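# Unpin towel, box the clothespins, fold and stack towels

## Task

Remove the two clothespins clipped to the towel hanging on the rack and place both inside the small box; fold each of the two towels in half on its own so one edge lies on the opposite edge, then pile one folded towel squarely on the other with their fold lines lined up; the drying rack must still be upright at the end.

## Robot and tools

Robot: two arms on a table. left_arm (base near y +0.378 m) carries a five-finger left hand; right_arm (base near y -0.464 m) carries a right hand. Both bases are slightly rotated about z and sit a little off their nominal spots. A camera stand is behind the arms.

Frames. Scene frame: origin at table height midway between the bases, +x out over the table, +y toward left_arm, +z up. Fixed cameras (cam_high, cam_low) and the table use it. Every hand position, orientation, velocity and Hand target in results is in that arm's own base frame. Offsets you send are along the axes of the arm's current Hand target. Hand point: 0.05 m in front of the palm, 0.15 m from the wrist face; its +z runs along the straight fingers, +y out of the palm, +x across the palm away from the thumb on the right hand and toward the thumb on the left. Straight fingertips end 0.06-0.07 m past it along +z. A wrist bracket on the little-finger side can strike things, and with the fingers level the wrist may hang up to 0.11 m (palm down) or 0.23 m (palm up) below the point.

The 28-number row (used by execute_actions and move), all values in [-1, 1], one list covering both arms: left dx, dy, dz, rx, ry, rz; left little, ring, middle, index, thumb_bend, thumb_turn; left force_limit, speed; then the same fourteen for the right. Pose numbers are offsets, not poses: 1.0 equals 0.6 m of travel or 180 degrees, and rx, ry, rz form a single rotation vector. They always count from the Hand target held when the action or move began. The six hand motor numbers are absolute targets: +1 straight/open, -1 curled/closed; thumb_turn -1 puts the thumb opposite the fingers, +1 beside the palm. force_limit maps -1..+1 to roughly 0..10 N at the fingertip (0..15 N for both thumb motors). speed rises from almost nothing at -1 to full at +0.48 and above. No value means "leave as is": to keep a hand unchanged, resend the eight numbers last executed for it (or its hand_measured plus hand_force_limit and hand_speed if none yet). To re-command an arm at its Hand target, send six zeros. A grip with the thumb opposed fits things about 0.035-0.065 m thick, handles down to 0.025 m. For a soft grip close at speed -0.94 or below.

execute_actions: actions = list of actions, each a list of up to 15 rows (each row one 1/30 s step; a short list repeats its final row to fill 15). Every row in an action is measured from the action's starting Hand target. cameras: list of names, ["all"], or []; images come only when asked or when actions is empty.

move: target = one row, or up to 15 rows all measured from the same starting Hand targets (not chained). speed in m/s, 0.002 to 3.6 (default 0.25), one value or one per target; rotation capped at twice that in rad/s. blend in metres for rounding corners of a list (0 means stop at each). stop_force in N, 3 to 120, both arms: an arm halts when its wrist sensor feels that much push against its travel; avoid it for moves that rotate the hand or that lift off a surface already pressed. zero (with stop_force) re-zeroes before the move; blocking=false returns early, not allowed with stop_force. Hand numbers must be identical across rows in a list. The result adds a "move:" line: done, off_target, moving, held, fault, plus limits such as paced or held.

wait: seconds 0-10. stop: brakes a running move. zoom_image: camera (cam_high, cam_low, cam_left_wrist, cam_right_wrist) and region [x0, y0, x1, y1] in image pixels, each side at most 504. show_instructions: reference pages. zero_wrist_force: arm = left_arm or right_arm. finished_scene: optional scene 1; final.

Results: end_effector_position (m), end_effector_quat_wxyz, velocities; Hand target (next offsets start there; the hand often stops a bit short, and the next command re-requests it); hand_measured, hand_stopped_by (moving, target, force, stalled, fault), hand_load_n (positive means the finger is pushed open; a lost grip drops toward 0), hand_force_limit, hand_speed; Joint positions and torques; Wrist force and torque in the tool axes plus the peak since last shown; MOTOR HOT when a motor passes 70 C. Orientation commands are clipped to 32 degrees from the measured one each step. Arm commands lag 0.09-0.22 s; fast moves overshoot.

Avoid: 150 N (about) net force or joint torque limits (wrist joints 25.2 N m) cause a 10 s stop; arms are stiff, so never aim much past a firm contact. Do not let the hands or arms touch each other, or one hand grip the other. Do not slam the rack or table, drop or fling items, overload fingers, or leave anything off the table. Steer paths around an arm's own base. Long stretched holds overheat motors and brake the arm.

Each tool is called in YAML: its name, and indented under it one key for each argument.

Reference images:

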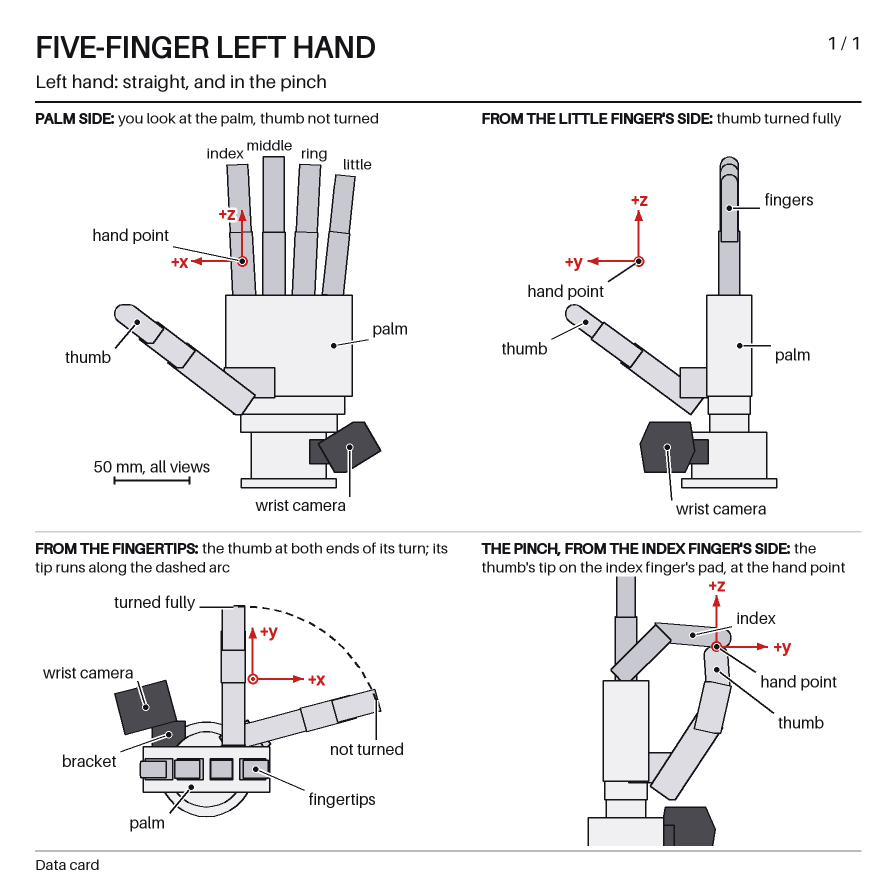

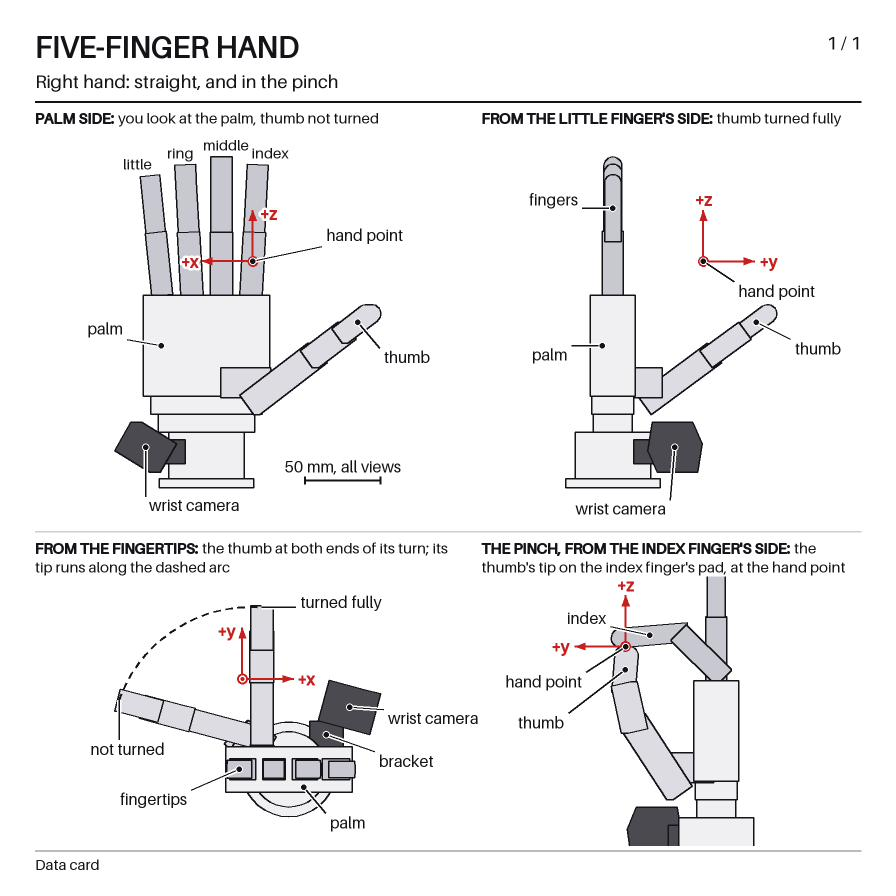

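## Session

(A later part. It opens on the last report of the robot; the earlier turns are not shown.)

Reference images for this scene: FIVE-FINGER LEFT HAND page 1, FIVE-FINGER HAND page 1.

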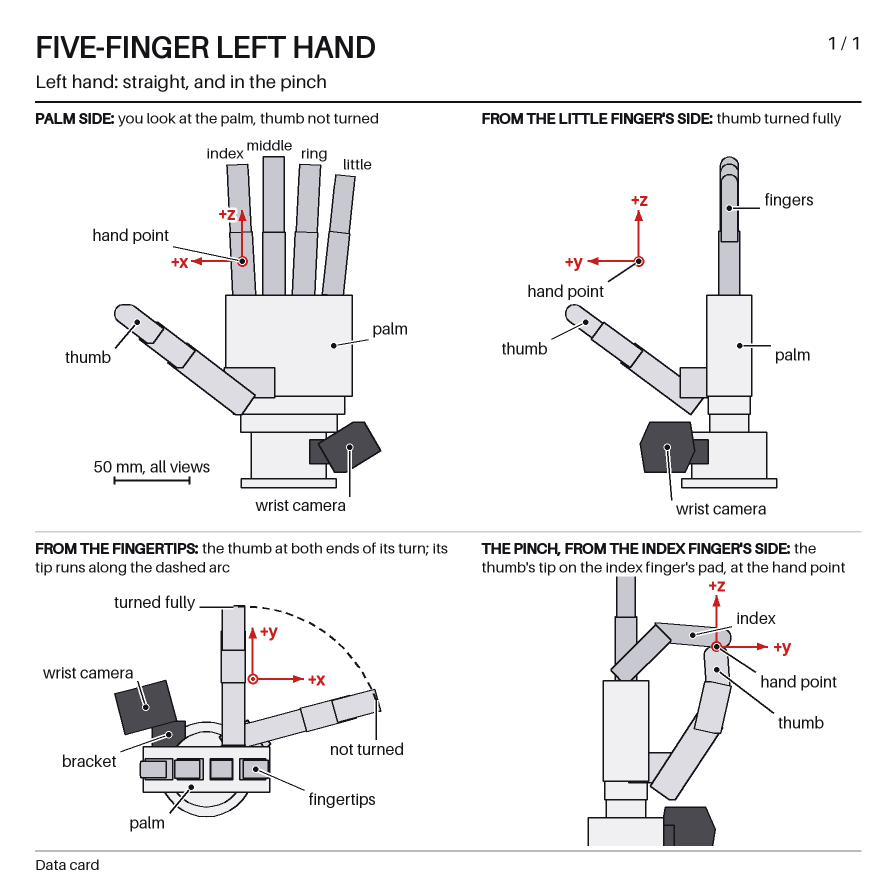

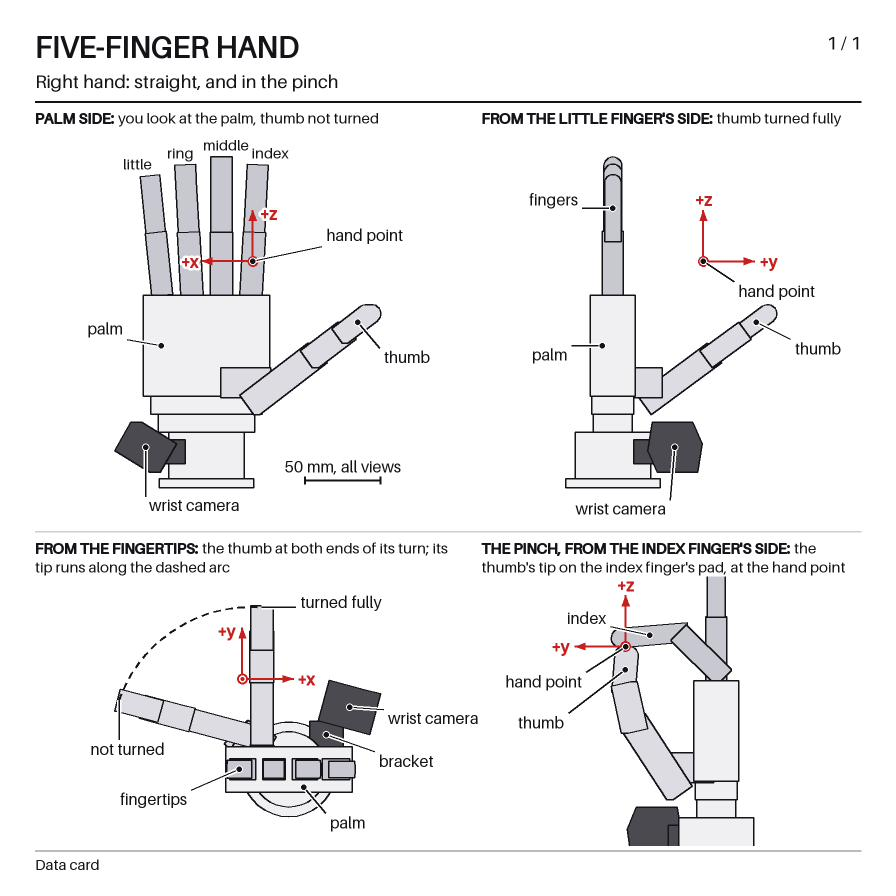

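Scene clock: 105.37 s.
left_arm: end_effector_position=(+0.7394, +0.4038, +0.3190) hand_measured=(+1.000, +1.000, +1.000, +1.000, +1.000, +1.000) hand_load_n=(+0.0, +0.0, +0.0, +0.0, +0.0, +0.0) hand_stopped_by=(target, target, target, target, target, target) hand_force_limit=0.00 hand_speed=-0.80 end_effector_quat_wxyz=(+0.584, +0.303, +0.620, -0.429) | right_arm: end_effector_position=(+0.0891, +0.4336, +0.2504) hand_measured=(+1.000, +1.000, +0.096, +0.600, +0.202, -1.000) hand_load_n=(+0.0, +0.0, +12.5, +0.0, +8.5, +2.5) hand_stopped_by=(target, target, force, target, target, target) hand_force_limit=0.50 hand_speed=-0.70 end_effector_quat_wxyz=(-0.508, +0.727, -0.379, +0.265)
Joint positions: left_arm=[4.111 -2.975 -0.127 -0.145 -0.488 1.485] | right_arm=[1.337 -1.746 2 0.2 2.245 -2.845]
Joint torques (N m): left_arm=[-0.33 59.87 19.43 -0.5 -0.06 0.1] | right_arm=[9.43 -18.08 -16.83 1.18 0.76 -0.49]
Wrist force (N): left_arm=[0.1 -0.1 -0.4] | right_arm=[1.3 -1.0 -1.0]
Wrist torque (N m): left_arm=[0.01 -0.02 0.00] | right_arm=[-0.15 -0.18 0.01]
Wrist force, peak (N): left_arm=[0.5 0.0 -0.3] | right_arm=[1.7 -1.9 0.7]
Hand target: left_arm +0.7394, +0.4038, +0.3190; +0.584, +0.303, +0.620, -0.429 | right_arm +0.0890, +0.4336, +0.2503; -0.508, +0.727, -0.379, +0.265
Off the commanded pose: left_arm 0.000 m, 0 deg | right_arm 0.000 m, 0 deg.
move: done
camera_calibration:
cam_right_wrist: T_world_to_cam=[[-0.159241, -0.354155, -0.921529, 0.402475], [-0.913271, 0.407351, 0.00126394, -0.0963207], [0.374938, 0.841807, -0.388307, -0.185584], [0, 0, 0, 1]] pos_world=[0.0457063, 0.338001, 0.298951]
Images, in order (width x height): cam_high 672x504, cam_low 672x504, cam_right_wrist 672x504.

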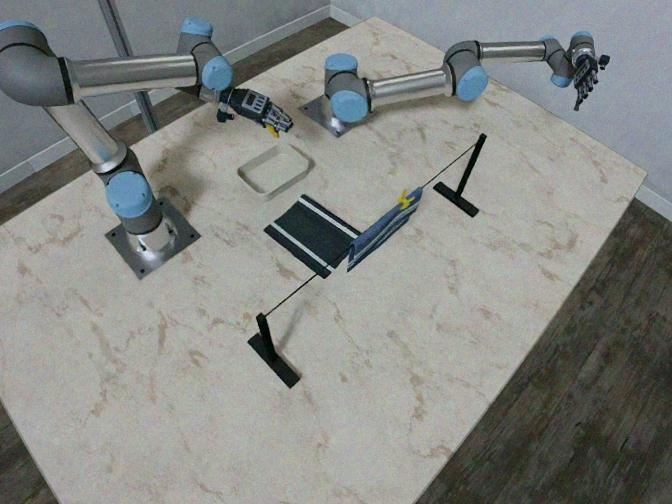

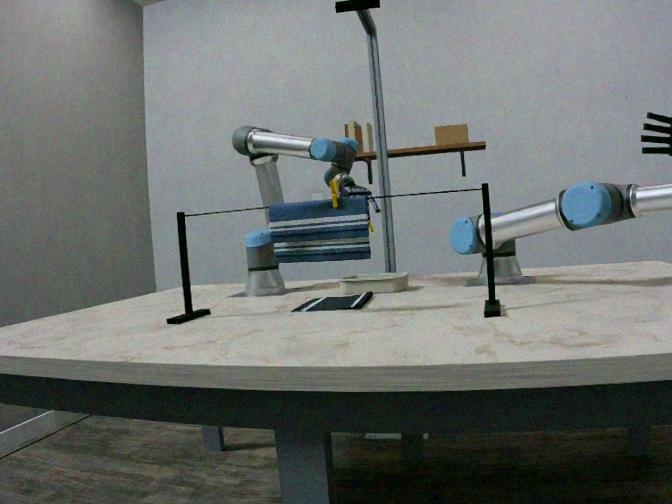

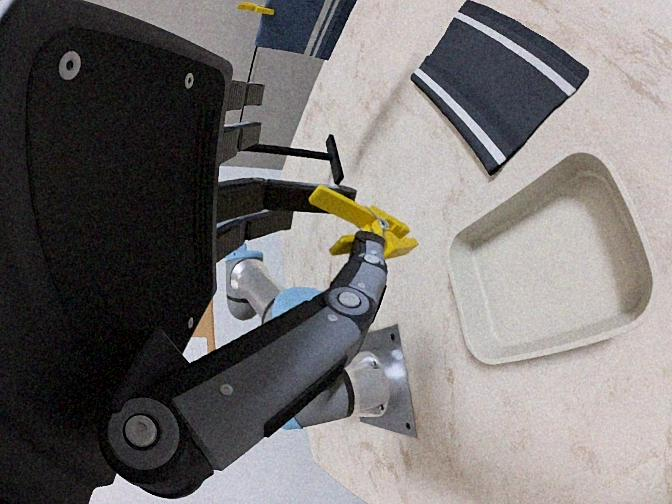

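move:
  target: [0,0,0,0,0,0,1,1,1,1,1,1,0,-0.8, 0,0.3133,0.1140,0,0,0,1,1,-0.35,0.6,0.2,-1,0.5,-0.7]
  speed: 0.12
  cameras: ["cam_low","cam_right_wrist","cam_high"]

zoom_image:
  camera: "cam_right_wrist"
  region: [280, 130, 672, 500]

Scene clock: 108.03 s.
left_arm: end_effector_position=(+0.7394, +0.4038, +0.3190) hand_measured=(+1.000, +1.000, +1.000, +1.000, +1.000, +1.000) hand_load_n=(+0.0, +0.0, +0.0, +0.0, +0.0, +0.0) hand_stopped_by=(target, target, target, target, target, target) hand_force_limit=0.00 hand_speed=-0.80 end_effector_quat_wxyz=(+0.584, +0.303, +0.620, -0.429) | right_arm: end_effector_position=(+0.0888, +0.4334, +0.0503) hand_measured=(+1.000, +1.000, +0.094, +0.600, +0.200, -1.000) hand_load_n=(+0.0, +0.0, +0.0, +0.0, +0.0, +0.0) hand_stopped_by=(target, target, force, target, target, target) hand_force_limit=0.50 hand_speed=-0.70 end_effector_quat_wxyz=(-0.508, +0.727, -0.379, +0.265)
Joint positions: left_arm=[4.111 -2.975 -0.127 -0.145 -0.488 1.485] | right_arm=[1.338 -1.441 2.319 -0.422 2.246 -2.845]
Joint torques (N m): left_arm=[-0.73 59.19 16.97 -0.5 -0.21 0.28] | right_arm=[11.95 -15.88 -19.81 -1.03 1.39 -1.82]
Wrist force (N): left_arm=[0.1 -0.1 0.0] | right_arm=[1.3 -1.3 -0.9]
Wrist torque (N m): left_arm=[-0.01 0.00 0.00] | right_arm=[-0.19 -0.18 -0.09]
Wrist force, peak (N): left_arm=[0.3 0.0 -0.4] | right_arm=[2.3 -5.6 -3.0]
Hand target: left_arm +0.7394, +0.4038, +0.3190; +0.584, +0.303, +0.620, -0.429 | right_arm +0.0888, +0.4334, +0.0503; -0.508, +0.727, -0.379, +0.265
Off the commanded pose: left_arm 0.000 m, 0 deg | right_arm 0.000 m, 0 deg.
move: done
camera_calibration:
cam_right_wrist: T_world_to_cam=[[-0.159194, -0.35427, -0.921493, 0.217991], [-0.913286, 0.407318, 0.00118196, -0.0962403], [0.374922, 0.841775, -0.388393, -0.262984], [0, 0, 0, 1]] pos_world=[0.0454062, 0.337801, 0.0988502]
Images, in order (width x height): cam_high 672x504, cam_low 672x504, cam_right_wrist 672x504.

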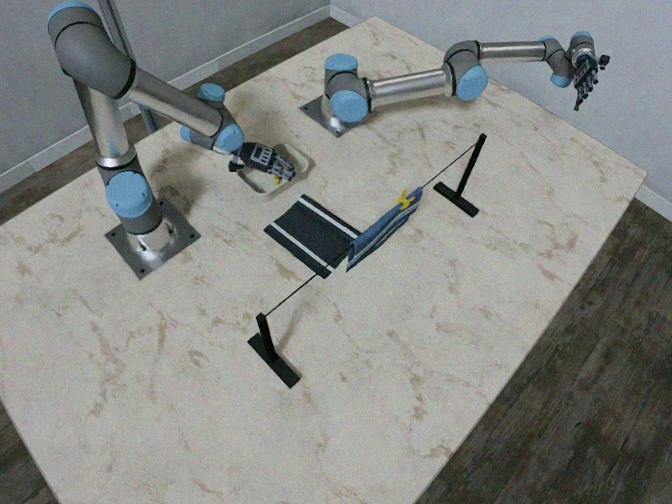

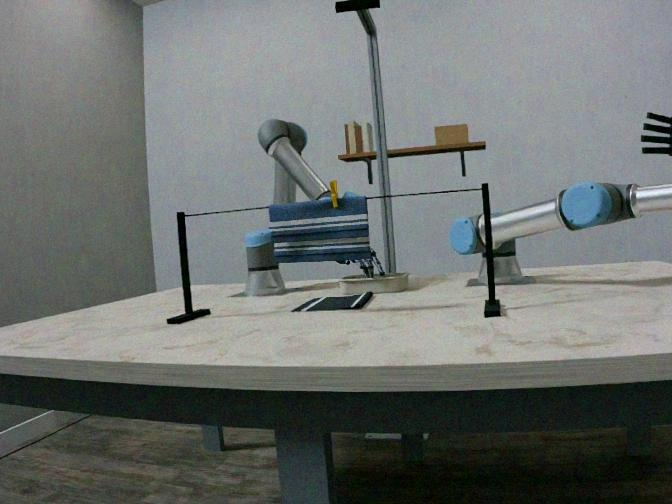

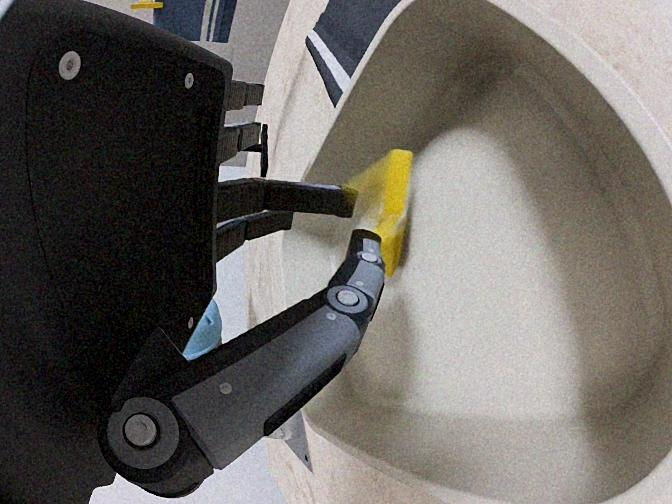

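Scaled by 1.286 from the camera's 672x504 image, which has a finer 960x720 frame.

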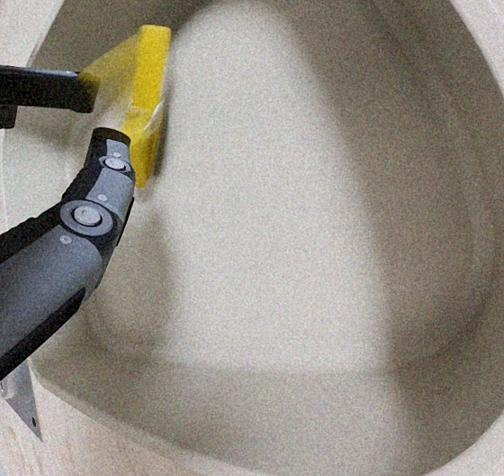

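move:
  target: [0,0,0,0,0,0,1,1,1,1,1,1,0,-0.8, 0,0,0,0,0,0,1,1,0.45,0.6,0.4,-1,0.2,-0.6]
  speed: 0.05
  cameras: ["cam_right_wrist"]

Scene clock: 108.77 s.
left_arm: end_effector_position=(+0.7394, +0.4038, +0.3190) hand_measured=(+1.000, +1.000, +1.000, +1.000, +1.000, +1.000) hand_load_n=(+0.0, +0.0, +0.0, +0.0, +0.0, +0.0) hand_stopped_by=(target, target, target, target, target, target) hand_force_limit=0.00 hand_speed=-0.80 end_effector_quat_wxyz=(+0.584, +0.303, +0.620, -0.429) | right_arm: end_effector_position=(+0.0888, +0.4334, +0.0503) hand_measured=(+1.000, +1.000, +0.450, +0.600, +0.400, -1.000) hand_load_n=(+0.0, +0.0, +0.0, +0.0, +0.0, +0.0) hand_stopped_by=(target, target, target, target, target, target) hand_force_limit=0.20 hand_speed=-0.60 end_effector_quat_wxyz=(-0.508, +0.727, -0.379, +0.265)
Joint positions: left_arm=[4.111 -2.975 -0.127 -0.145 -0.488 1.485] | right_arm=[1.338 -1.441 2.319 -0.423 2.246 -2.845]
Joint torques (N m): left_arm=[-0.8 59.12 17.76 -0.48 -0.26 0.15] | right_arm=[10.4 -9.25 -20.34 -2.15 1.24 -1.77]
Wrist force (N): left_arm=[0.2 -0.1 -0.1] | right_arm=[1.3 -1.0 -1.1]
Wrist torque (N m): left_arm=[0.00 -0.03 0.01] | right_arm=[-0.12 -0.18 -0.07]
Wrist force, peak (N): left_arm=[0.3 0.1 -0.4] | right_arm=[1.4 -1.2 -1.0]
Hand target: left_arm +0.7394, +0.4038, +0.3190; +0.584, +0.303, +0.620, -0.429 | right_arm +0.0888, +0.4334, +0.0503; -0.508, +0.727, -0.379, +0.265
Off the commanded pose: left_arm 0.000 m, 0 deg | right_arm 0.000 m, 0 deg.
move: done
camera_calibration:
cam_right_wrist: T_world_to_cam=[[-0.159158, -0.354194, -0.921529, 0.217967], [-0.913286, 0.407317, 0.00118019, -0.0962401], [0.374937, 0.841807, -0.388308, -0.263003], [0, 0, 0, 1]] pos_world=[0.0454062, 0.337801, 0.0988502]
Images, in order (width x height): cam_right_wrist 672x504.

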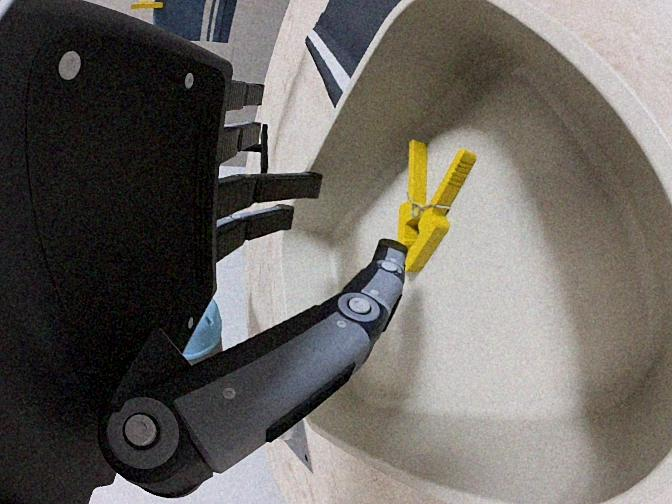

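move:
  target:
    - [0,0,0,0,0,0,1,1,1,1,1,1,0,-0.8, 0,-0.3133,-0.1140,0,0,0,1,1,0.45,0.6,0.4,-1,0.2,-0.6]
    - [0,0,0,0,0,0,1,1,1,1,1,1,0,-0.8, 0.3865,-0.6803,0.4100,0,0.0679,0.0247,1,1,0.45,0.6,0.2,-1,0.2,-0.4]
  speed: [0.15,0.25]
  blend: 0.04
  cameras: ["cam_low","cam_right_wrist"]

zoom_image:
  camera: "cam_right_wrist"
  region: [210, 150, 470, 340]

zoom_image:
  camera: "cam_low"
  region: [260, 150, 380, 270]

Scene clock: 113.37 s.
left_arm: end_effector_position=(+0.7394, +0.4038, +0.3190) hand_measured=(+1.000, +1.000, +1.000, +1.000, +1.000, +1.000) hand_load_n=(+0.0, +0.0, +0.0, +0.0, +0.0, +0.0) hand_stopped_by=(target, target, target, target, target, target) hand_force_limit=0.00 hand_speed=-0.80 end_effector_quat_wxyz=(+0.584, +0.303, +0.620, -0.429) | right_arm: end_effector_position=(+0.5258, +0.4559, +0.3493) hand_measured=(+1.000, +1.000, +0.450, +0.600, +0.200, -1.000) hand_load_n=(+0.0, +0.0, +0.0, +0.0, +0.0, +0.0) hand_stopped_by=(target, target, target, target, target, target) hand_force_limit=0.20 hand_speed=-0.40 end_effector_quat_wxyz=(-0.475, +0.679, -0.459, +0.321)
Joint positions: left_arm=[4.111 -2.975 -0.127 -0.145 -0.488 1.485] | right_arm=[0.52 -1.312 1.282 0.384 1.7 -3.095]
Joint torques (N m): left_arm=[-1.07 60.17 16.82 -0.53 -0.14 0.08] | right_arm=[12.07 -22.22 -28.8 -1 1.78 1.63]
Wrist force (N): left_arm=[0.2 0.1 -0.1] | right_arm=[1.3 -0.9 -0.6]
Wrist torque (N m): left_arm=[0.02 -0.02 0.00] | right_arm=[-0.14 -0.18 0.02]
Wrist force, peak (N): left_arm=[0.5 0.0 0.0] | right_arm=[1.9 -2.2 0.7]
Hand target: left_arm +0.7394, +0.4038, +0.3190; +0.584, +0.303, +0.620, -0.429 | right_arm +0.5258, +0.4559, +0.3493; -0.475, +0.679, -0.459, +0.321
Off the commanded pose: left_arm 0.000 m, 0 deg | right_arm 0.000 m, 0 deg.
move: done
camera_calibration:
cam_right_wrist: T_world_to_cam=[[-0.234566, -0.309436, -0.921536, 0.590366], [-0.798193, 0.602401, 0.000894262, 0.144039], [0.554857, 0.735773, -0.388293, -0.375917], [0, 0, 0, 1]] pos_world=[0.462031, 0.372501, 0.397949]
Images, in order (width x height): cam_low 672x504, cam_right_wrist 672x504.

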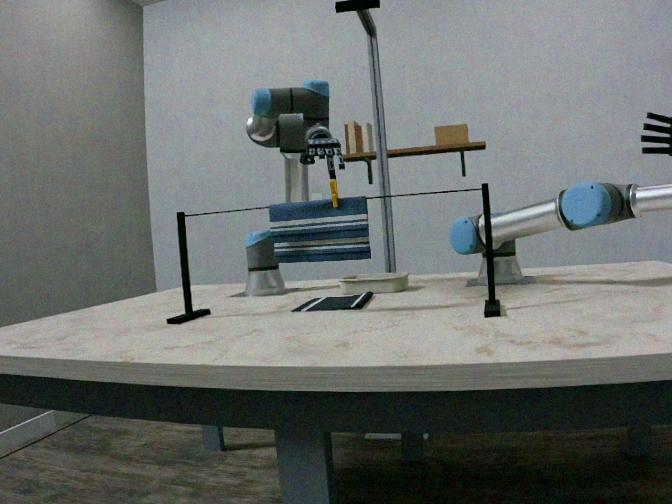

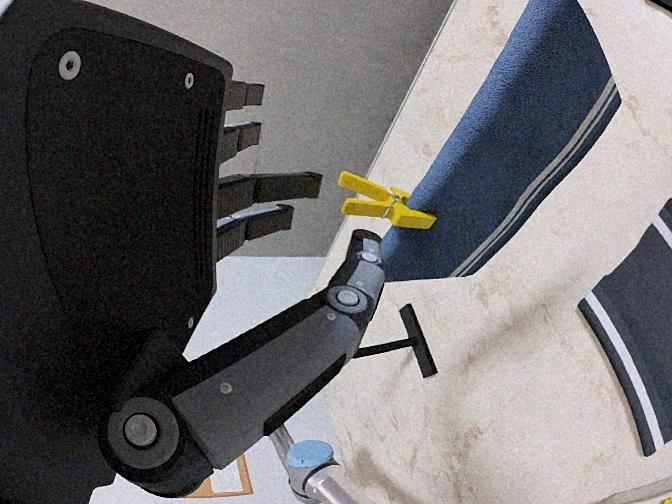

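Scaled by 1.938 from the camera's 672x504 image, which has a finer 960x720 frame.

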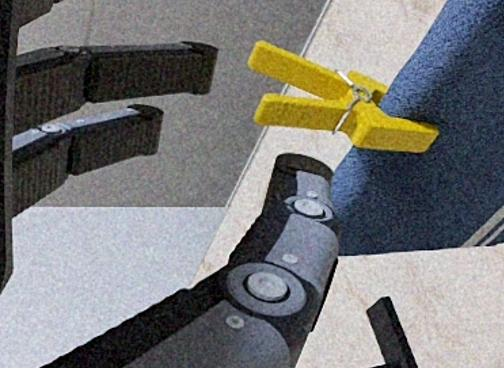

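Scaled by 4.200 from the camera's 672x504 image, which has a finer 960x720 frame.

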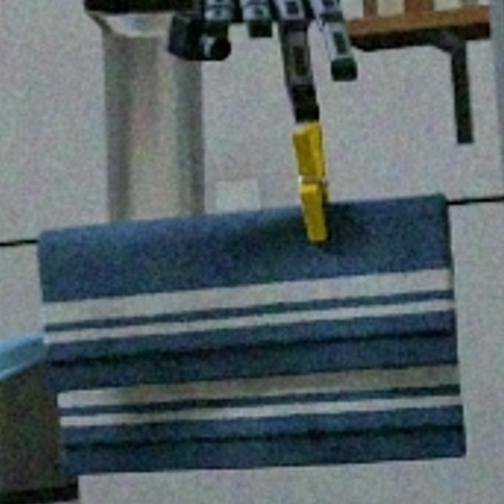

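move:
  target:
    - [0,0,0,0,0,0,1,1,1,1,1,1,0,-0.8, 0,0,0,0,0,0,1,1,0.75,0.75,0.2,-1,0.2,0]
    - [0,0,0,0,0,0,1,1,1,1,1,1,0,-0.8, 0.0012,0.0563,0.0223,0,0,0,1,1,0.75,0.75,0.2,-1,0.2,0]
  speed: 0.06
  cameras: ["cam_low","cam_right_wrist"]

zoom_image:
  camera: "cam_right_wrist"
  region: [210, 150, 470, 340]

zoom_image:
  camera: "cam_low"
  region: [310, 165, 360, 215]

Scene clock: 116.47 s.
left_arm: end_effector_position=(+0.7394, +0.4038, +0.3190) hand_measured=(+1.000, +1.000, +1.000, +1.000, +1.000, +1.000) hand_load_n=(+0.0, +0.0, +0.0, +0.0, +0.0, +0.0) hand_stopped_by=(target, target, target, target, target, target) hand_force_limit=0.00 hand_speed=-0.80 end_effector_quat_wxyz=(+0.584, +0.303, +0.620, -0.429) | right_arm: end_effector_position=(+0.5270, +0.4556, +0.3129) hand_measured=(+1.000, +1.000, +0.750, +0.750, +0.200, -1.000) hand_load_n=(+0.0, +0.0, +0.0, +0.0, +0.0, +0.0) hand_stopped_by=(target, target, target, target, target, target) hand_force_limit=0.20 hand_speed=0.00 end_effector_quat_wxyz=(-0.475, +0.679, -0.459, +0.321)
Joint positions: left_arm=[4.111 -2.975 -0.127 -0.145 -0.488 1.485] | right_arm=[0.518 -1.309 1.371 0.292 1.698 -3.095]
Joint torques (N m): left_arm=[-0.75 58.99 17.08 -0.57 -0.08 0.23] | right_arm=[-11.2 -35.75 -28.31 0.85 -1.43 -1.69]
Wrist force (N): left_arm=[0.3 0.0 -0.2] | right_arm=[1.2 -1.0 -0.9]
Wrist torque (N m): left_arm=[0.01 -0.05 0.02] | right_arm=[-0.13 -0.16 0.02]
Wrist force, peak (N): left_arm=[0.5 0.0 -0.3] | right_arm=[1.5 -1.8 -1.3]
Hand target: left_arm +0.7394, +0.4038, +0.3190; +0.584, +0.303, +0.620, -0.429 | right_arm +0.5270, +0.4556, +0.3130; -0.475, +0.679, -0.459, +0.321
Off the commanded pose: left_arm 0.000 m, 0 deg | right_arm 0.000 m, 0 deg.
move: done
camera_calibration:
cam_right_wrist: T_world_to_cam=[[-0.234774, -0.309553, -0.921443, 0.557118], [-0.79818, 0.602418, 0.000989455, 0.145163], [0.554788, 0.73571, -0.388512, -0.390361], [0, 0, 0, 1]] pos_world=[0.463231, 0.372201, 0.361549]
Images, in order (width x height): cam_low 672x504, cam_right_wrist 672x504.

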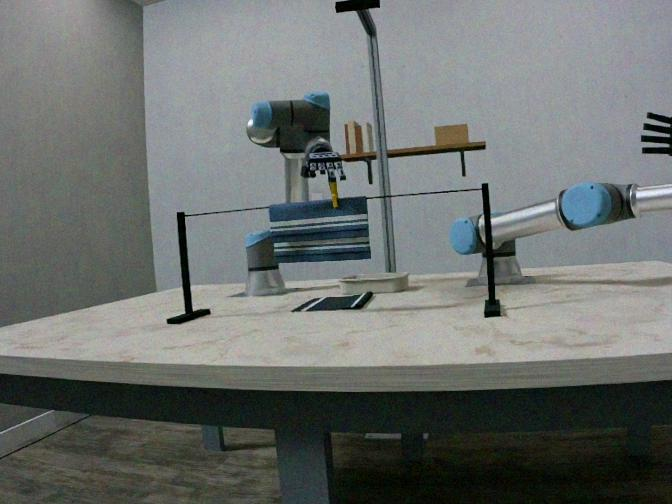

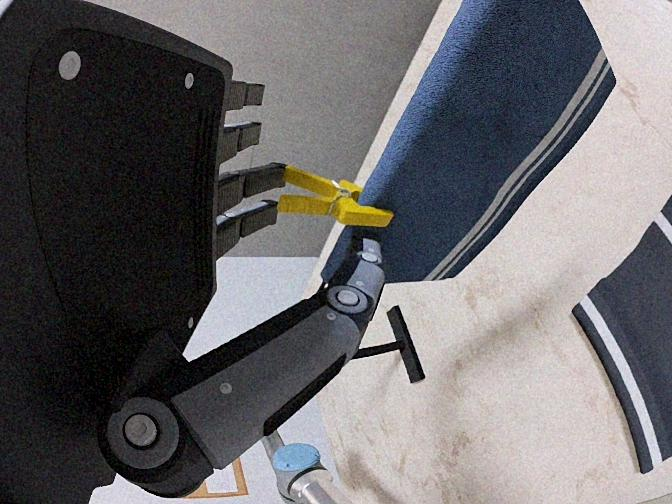

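Scaled by 1.938 from the camera's 672x504 image, which has a finer 960x720 frame.

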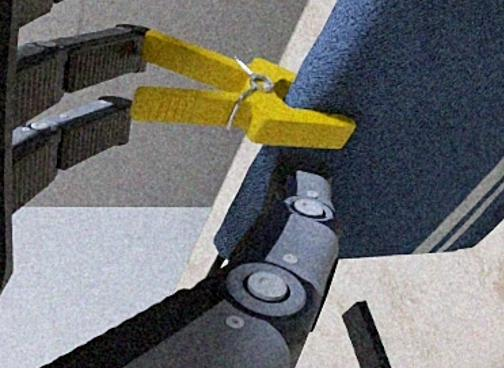

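Scaled by 10.080 from the camera's 672x504 image, which has a finer 960x720 frame.

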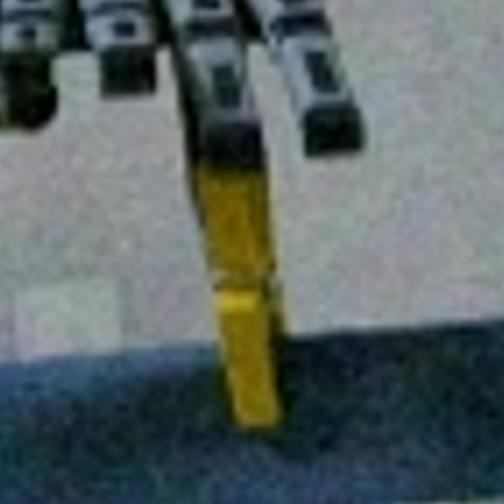

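move:
  target:
    - [0,0,0,0,0,0,1,1,1,1,1,1,0,-0.8, -0.0114,-0.0110,0.0009,0,0,0,1,1,0.75,0.75,0.2,-1,0.2,0]
    - [0,0,0,0,0,0,1,1,1,1,1,1,0,-0.8, -0.0016,-0.0193,0.0238,0,0,0,1,1,0.75,0.75,0.2,-1,0.2,0]
  speed: 0.05
  cameras: ["cam_low","cam_right_wrist"]

zoom_image:
  camera: "cam_right_wrist"
  region: [210, 150, 470, 340]

zoom_image:
  camera: "cam_low"
  region: [310, 165, 360, 215]

Scene clock: 118.27 s.
left_arm: end_effector_position=(+0.7394, +0.4038, +0.3190) hand_measured=(+1.000, +1.000, +1.000, +1.000, +1.000, +1.000) hand_load_n=(+0.0, +0.0, +0.0, +0.0, +0.0, +0.0) hand_stopped_by=(target, target, target, target, target, target) hand_force_limit=0.00 hand_speed=-0.80 end_effector_quat_wxyz=(+0.584, +0.303, +0.620, -0.429) | right_arm: end_effector_position=(+0.5429, +0.4629, +0.3189) hand_measured=(+1.000, +1.000, +0.750, +0.750, +0.200, -1.000) hand_load_n=(+0.0, +0.0, +0.0, +0.0, +0.0, +0.0) hand_stopped_by=(target, target, target, target, target, target) hand_force_limit=0.20 hand_speed=0.00 end_effector_quat_wxyz=(-0.475, +0.679, -0.459, +0.321)
Joint positions: left_arm=[4.111 -2.975 -0.127 -0.145 -0.488 1.485] | right_arm=[0.515 -1.269 1.303 0.319 1.695 -3.097]
Joint torques (N m): left_arm=[-0.73 58.83 17.15 -0.36 -0.13 0.13] | right_arm=[10.67 -42.71 -13.73 -1.25 1.65 0.18]
Wrist force (N): left_arm=[0.3 0.1 -0.1] | right_arm=[1.4 -1.2 -1.0]
Wrist torque (N m): left_arm=[0.03 -0.05 0.01] | right_arm=[-0.16 -0.19 0.03]
Wrist force, peak (N): left_arm=[0.5 0.0 -0.2] | right_arm=[1.4 -1.4 -1.0]
Hand target: left_arm +0.7394, +0.4038, +0.3190; +0.584, +0.303, +0.620, -0.429 | right_arm +0.5428, +0.4630, +0.3190; -0.475, +0.679, -0.459, +0.321
Off the commanded pose: left_arm 0.000 m, 0 deg | right_arm 0.000 m, 0 deg.
move: done
camera_calibration:
cam_right_wrist: T_world_to_cam=[[-0.234774, -0.309553, -0.921443, 0.56864], [-0.79818, 0.602418, 0.000989455, 0.153451], [0.554788, 0.73571, -0.388512, -0.402222], [0, 0, 0, 1]] pos_world=[0.479131, 0.379501, 0.367549]
Images, in order (width x height): cam_low 672x504, cam_right_wrist 672x504.

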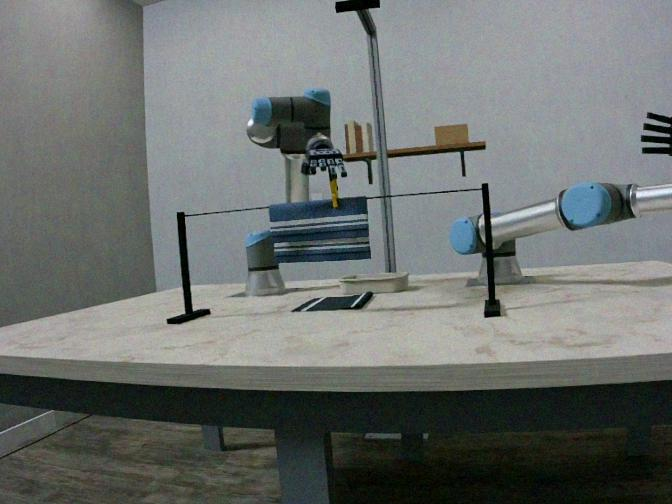

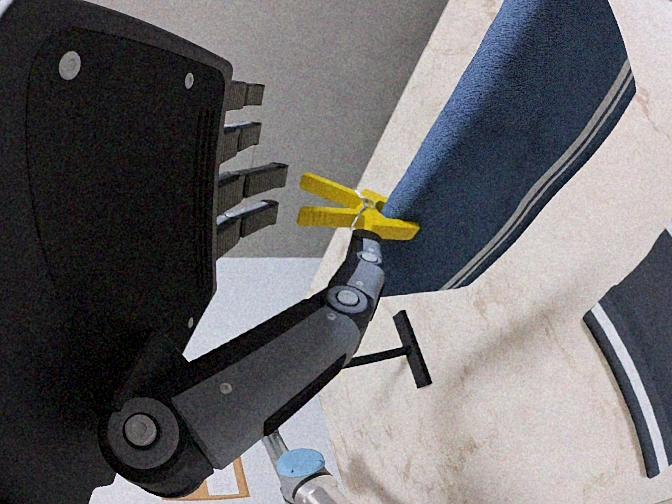

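Scaled by 1.938 from the camera's 672x504 image, which has a finer 960x720 frame.

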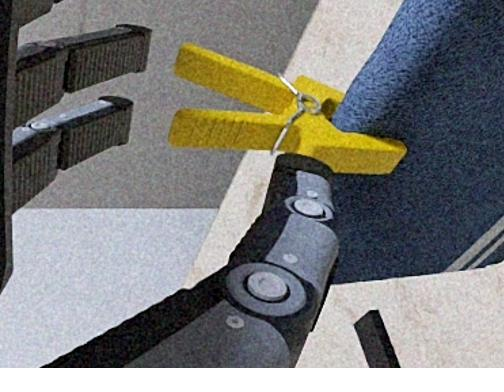

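Scaled by 10.080 from the camera's 672x504 image, which has a finer 960x720 frame.

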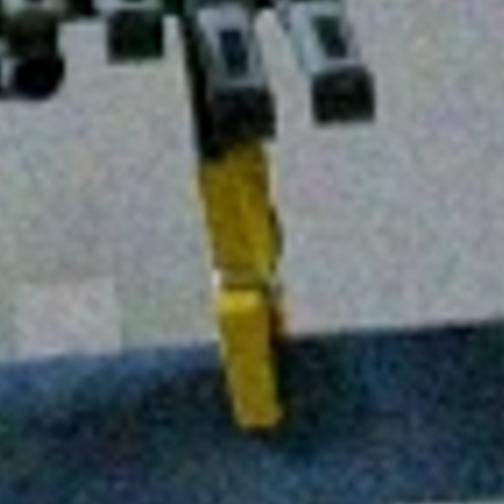

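move:
  target:
    - [0,0,0,0,0,0,1,1,1,1,1,1,0,-0.8, -0.0022,-0.0012,0.0034,0,0,0,1,1,0.75,0.75,0.2,-1,0.5,-0.7]
    - [0,0,0,0,0,0,1,1,1,1,1,1,0,-0.8, -0.0022,-0.0012,0.0034,0,0,0,1,1,-0.35,0.75,0.2,-1,0.5,-0.7]
  speed: 0.02
  cameras: ["cam_low","cam_right_wrist"]

zoom_image:
  camera: "cam_right_wrist"
  region: [210, 150, 470, 340]

zoom_image:
  camera: "cam_low"
  region: [310, 165, 360, 215]

Scene clock: 120.27 s.
left_arm: end_effector_position=(+0.7394, +0.4038, +0.3190) hand_measured=(+1.000, +1.000, +1.000, +1.000, +1.000, +1.000) hand_load_n=(+0.0, +0.0, +0.0, +0.0, +0.0, +0.0) hand_stopped_by=(target, target, target, target, target, target) hand_force_limit=0.00 hand_speed=-0.80 end_effector_quat_wxyz=(+0.584, +0.303, +0.620, -0.429) | right_arm: end_effector_position=(+0.5443, +0.4650, +0.3190) hand_measured=(+1.000, +1.000, +0.092, +0.750, +0.202, -1.000) hand_load_n=(+0.0, +0.0, +10.0, +0.0, +5.0, +1.0) hand_stopped_by=(target, target, force, target, target, target) hand_force_limit=0.50 hand_speed=-0.70 end_effector_quat_wxyz=(-0.475, +0.679, -0.459, +0.321)
Joint positions: left_arm=[4.111 -2.975 -0.127 -0.145 -0.488 1.485] | right_arm=[0.517 -1.263 1.295 0.321 1.697 -3.096]
Joint torques (N m): left_arm=[0.04 59.36 17.31 -0.46 -0.17 0.13] | right_arm=[-2.61 -43.4 -12.95 -1.91 -0.48 0.65]
Wrist force (N): left_arm=[0.3 -0.1 0.0] | right_arm=[1.4 -2.4 2.1]
Wrist torque (N m): left_arm=[-0.01 -0.03 0.01] | right_arm=[-0.05 -0.25 -0.16]
Wrist force, peak (N): left_arm=[0.4 0.0 -0.3] | right_arm=[1.4 -3.1 2.0]
Hand target: left_arm +0.7394, +0.4038, +0.3190; +0.584, +0.303, +0.620, -0.429 | right_arm +0.5443, +0.4650, +0.3190; -0.475, +0.679, -0.459, +0.321
Off the commanded pose: left_arm 0.000 m, 0 deg | right_arm 0.000 m, 0 deg.
move: done
camera_calibration:
cam_right_wrist: T_world_to_cam=[[-0.234705, -0.309463, -0.921491, 0.569545], [-0.798214, 0.602373, 0.00101195, 0.153249], [0.554768, 0.735785, -0.388398, -0.404548], [0, 0, 0, 1]] pos_world=[0.480431, 0.381601, 0.36755]
Images, in order (width x height): cam_low 672x504, cam_right_wrist 672x504.

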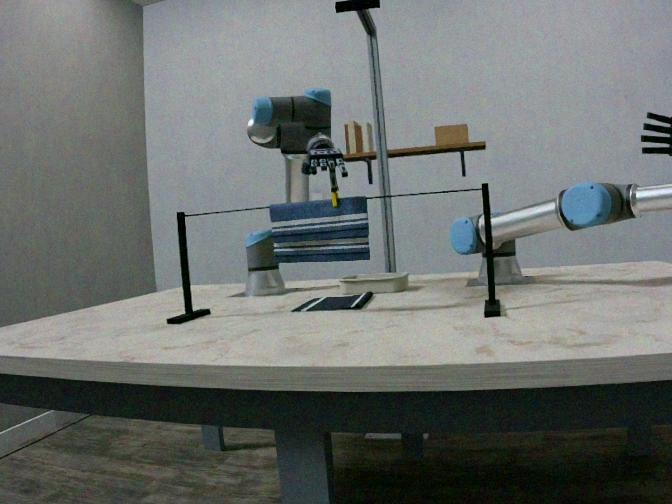

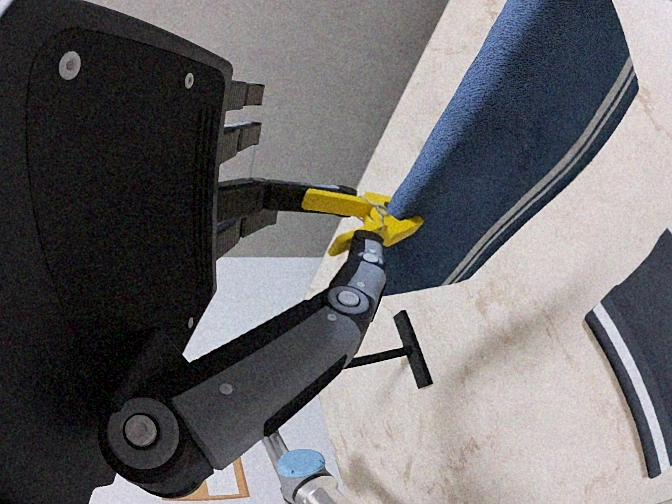

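Scaled by 1.938 from the camera's 672x504 image, which has a finer 960x720 frame.

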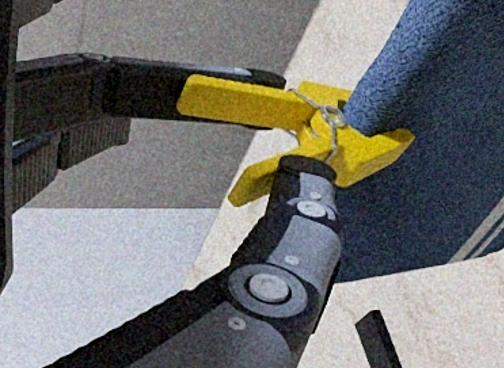

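Scaled by 10.080 from the camera's 672x504 image, which has a finer 960x720 frame.

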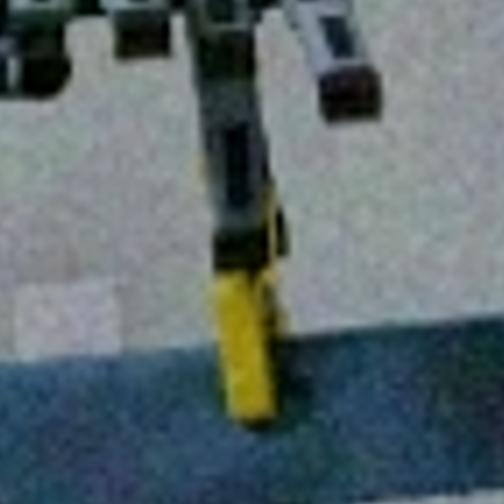

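move:
  target: [0,0,0,0,0,0,1,1,1,1,1,1,0,-0.8, 0,-0.0392,-0.0143,0,0,0,1,1,-0.35,0.75,0.2,-1,0.5,-0.7]
  speed: 0.03
  stop_force: 18
  cameras: ["cam_low","cam_right_wrist"]

zoom_image:
  camera: "cam_low"
  region: [260, 150, 380, 270]

Scene clock: 122.60 s.
left_arm: end_effector_position=(+0.7394, +0.4038, +0.3190) hand_measured=(+1.000, +1.000, +1.000, +1.000, +1.000, +1.000) hand_load_n=(+0.0, +0.0, +0.0, +0.0, +0.0, +0.0) hand_stopped_by=(target, target, target, target, target, target) hand_force_limit=0.00 hand_speed=-0.80 end_effector_quat_wxyz=(+0.584, +0.303, +0.620, -0.429) | right_arm: end_effector_position=(+0.5443, +0.4650, +0.3440) hand_measured=(+1.000, +1.000, +0.090, +0.750, +0.202, -1.000) hand_load_n=(+0.0, +0.0, +7.5, +0.0, +4.5, +1.0) hand_stopped_by=(target, target, force, target, target, target) hand_force_limit=0.50 hand_speed=-0.70 end_effector_quat_wxyz=(-0.475, +0.679, -0.459, +0.321)
Joint positions: left_arm=[4.111 -2.975 -0.127 -0.145 -0.488 1.485] | right_arm=[0.517 -1.263 1.231 0.385 1.697 -3.096]
Joint torques (N m): left_arm=[0.15 59.03 16.8 -0.42 -0.13 0.15] | right_arm=[-6.32 -24.81 -12.12 -2.99 1.37 0.55]
Wrist force (N): left_arm=[0.2 -0.2 0.0] | right_arm=[1.0 -1.2 -0.9]
Wrist torque (N m): left_arm=[-0.02 -0.03 0.02] | right_arm=[-0.20 -0.16 -0.14]
Wrist force, peak (N): left_arm=[0.4 -0.2 -0.3] | right_arm=[1.5 4.0 2.6]
Hand target: left_arm +0.7394, +0.4038, +0.3190; +0.584, +0.303, +0.620, -0.429 | right_arm +0.5443, +0.4650, +0.3440; -0.475, +0.679, -0.459, +0.321
Off the commanded pose: left_arm 0.000 m, 0 deg | right_arm 0.000 m, 0 deg.
move: done
camera_calibration:
cam_right_wrist: T_world_to_cam=[[-0.234633, -0.30952, -0.921491, 0.592592], [-0.798237, 0.602343, 0.000928212, 0.153358], [0.554766, 0.735785, -0.388399, -0.394893], [0, 0, 0, 1]] pos_world=[0.48053, 0.381601, 0.392549]
Images, in order (width x height): cam_low 672x504, cam_right_wrist 672x504.

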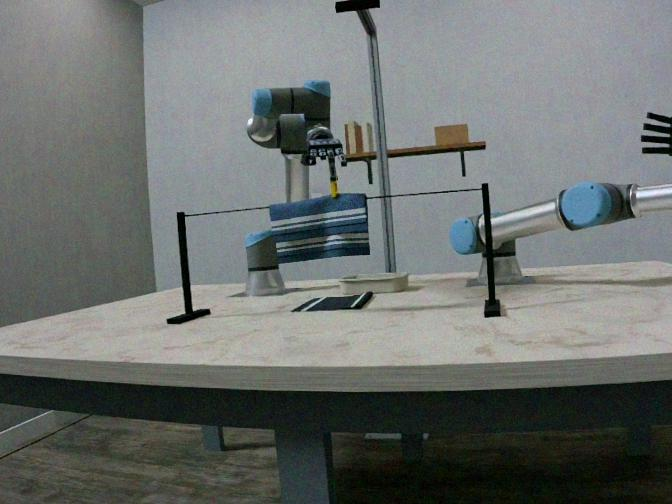

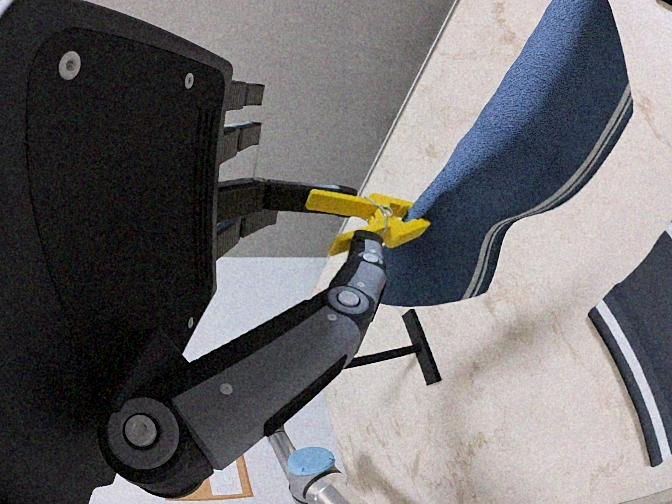

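Scaled by 4.200 from the camera's 672x504 image, which has a finer 960x720 frame.

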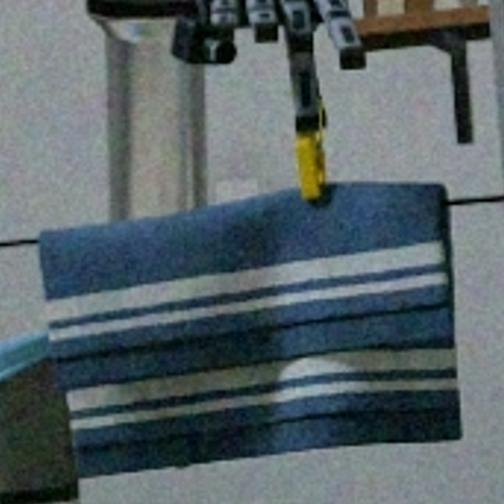

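move:
  target: [0,0,0,0,0,0,1,1,1,1,1,1,0,-0.8, 0,-0.0313,-0.0114,0,0,0,1,1,-0.35,0.75,0.2,-1,0.5,-0.7]
  speed: 0.05
  stop_force: 18
  cameras: ["cam_low"]

zoom_image:
  camera: "cam_low"
  region: [260, 150, 380, 270]

Scene clock: 124.00 s.
left_arm: end_effector_position=(+0.7394, +0.4038, +0.3190) hand_measured=(+1.000, +1.000, +1.000, +1.000, +1.000, +1.000) hand_load_n=(+0.0, +0.0, +0.0, +0.0, +0.0, +0.0) hand_stopped_by=(target, target, target, target, target, target) hand_force_limit=0.00 hand_speed=-0.80 end_effector_quat_wxyz=(+0.584, +0.303, +0.620, -0.429) | right_arm: end_effector_position=(+0.5443, +0.4650, +0.3639) hand_measured=(+1.000, +1.000, +0.090, +0.750, +0.202, -1.000) hand_load_n=(+0.0, -0.5, +7.5, +0.0, +5.0, +1.0) hand_stopped_by=(target, target, force, target, target, target) hand_force_limit=0.50 hand_speed=-0.70 end_effector_quat_wxyz=(-0.475, +0.679, -0.459, +0.321)
Joint positions: left_arm=[4.111 -2.975 -0.127 -0.145 -0.488 1.485] | right_arm=[0.517 -1.26 1.176 0.437 1.697 -3.096]
Joint torques (N m): left_arm=[-0.66 59.2 16.75 -0.75 -0.36 0.12] | right_arm=[2.87 -36.91 -12.41 -2.84 1.46 1.71]
Wrist force (N): left_arm=[0.2 -0.1 -0.2] | right_arm=[1.1 -0.9 -0.7]
Wrist torque (N m): left_arm=[0.00 -0.03 0.01] | right_arm=[-0.16 -0.15 -0.14]
Wrist force, peak (N): left_arm=[0.4 -0.1 -0.3] | right_arm=[1.3 -1.1 -0.9]
Hand target: left_arm +0.7394, +0.4038, +0.3190; +0.584, +0.303, +0.620, -0.429 | right_arm +0.5443, +0.4650, +0.3640; -0.475, +0.679, -0.459, +0.321
Off the commanded pose: left_arm 0.000 m, 0 deg | right_arm 0.000 m, 0 deg.
move: done
Images, in order (width x height): cam_low 672x504.

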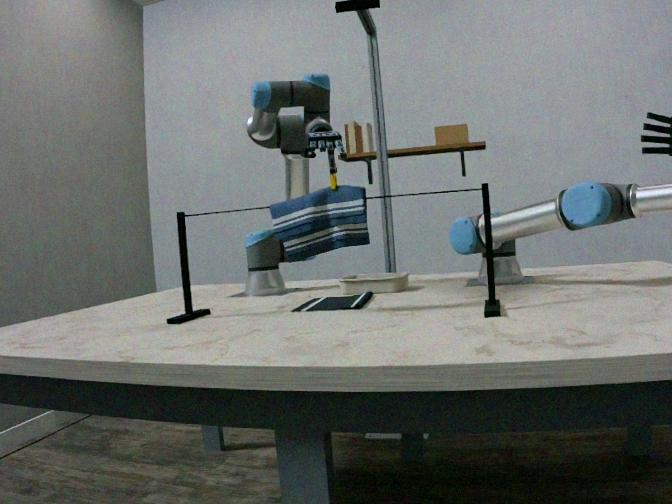

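Scaled by 4.200 from the camera's 672x504 image, which has a finer 960x720 frame.

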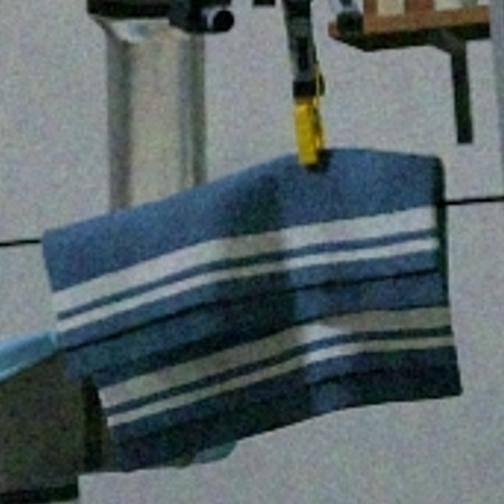

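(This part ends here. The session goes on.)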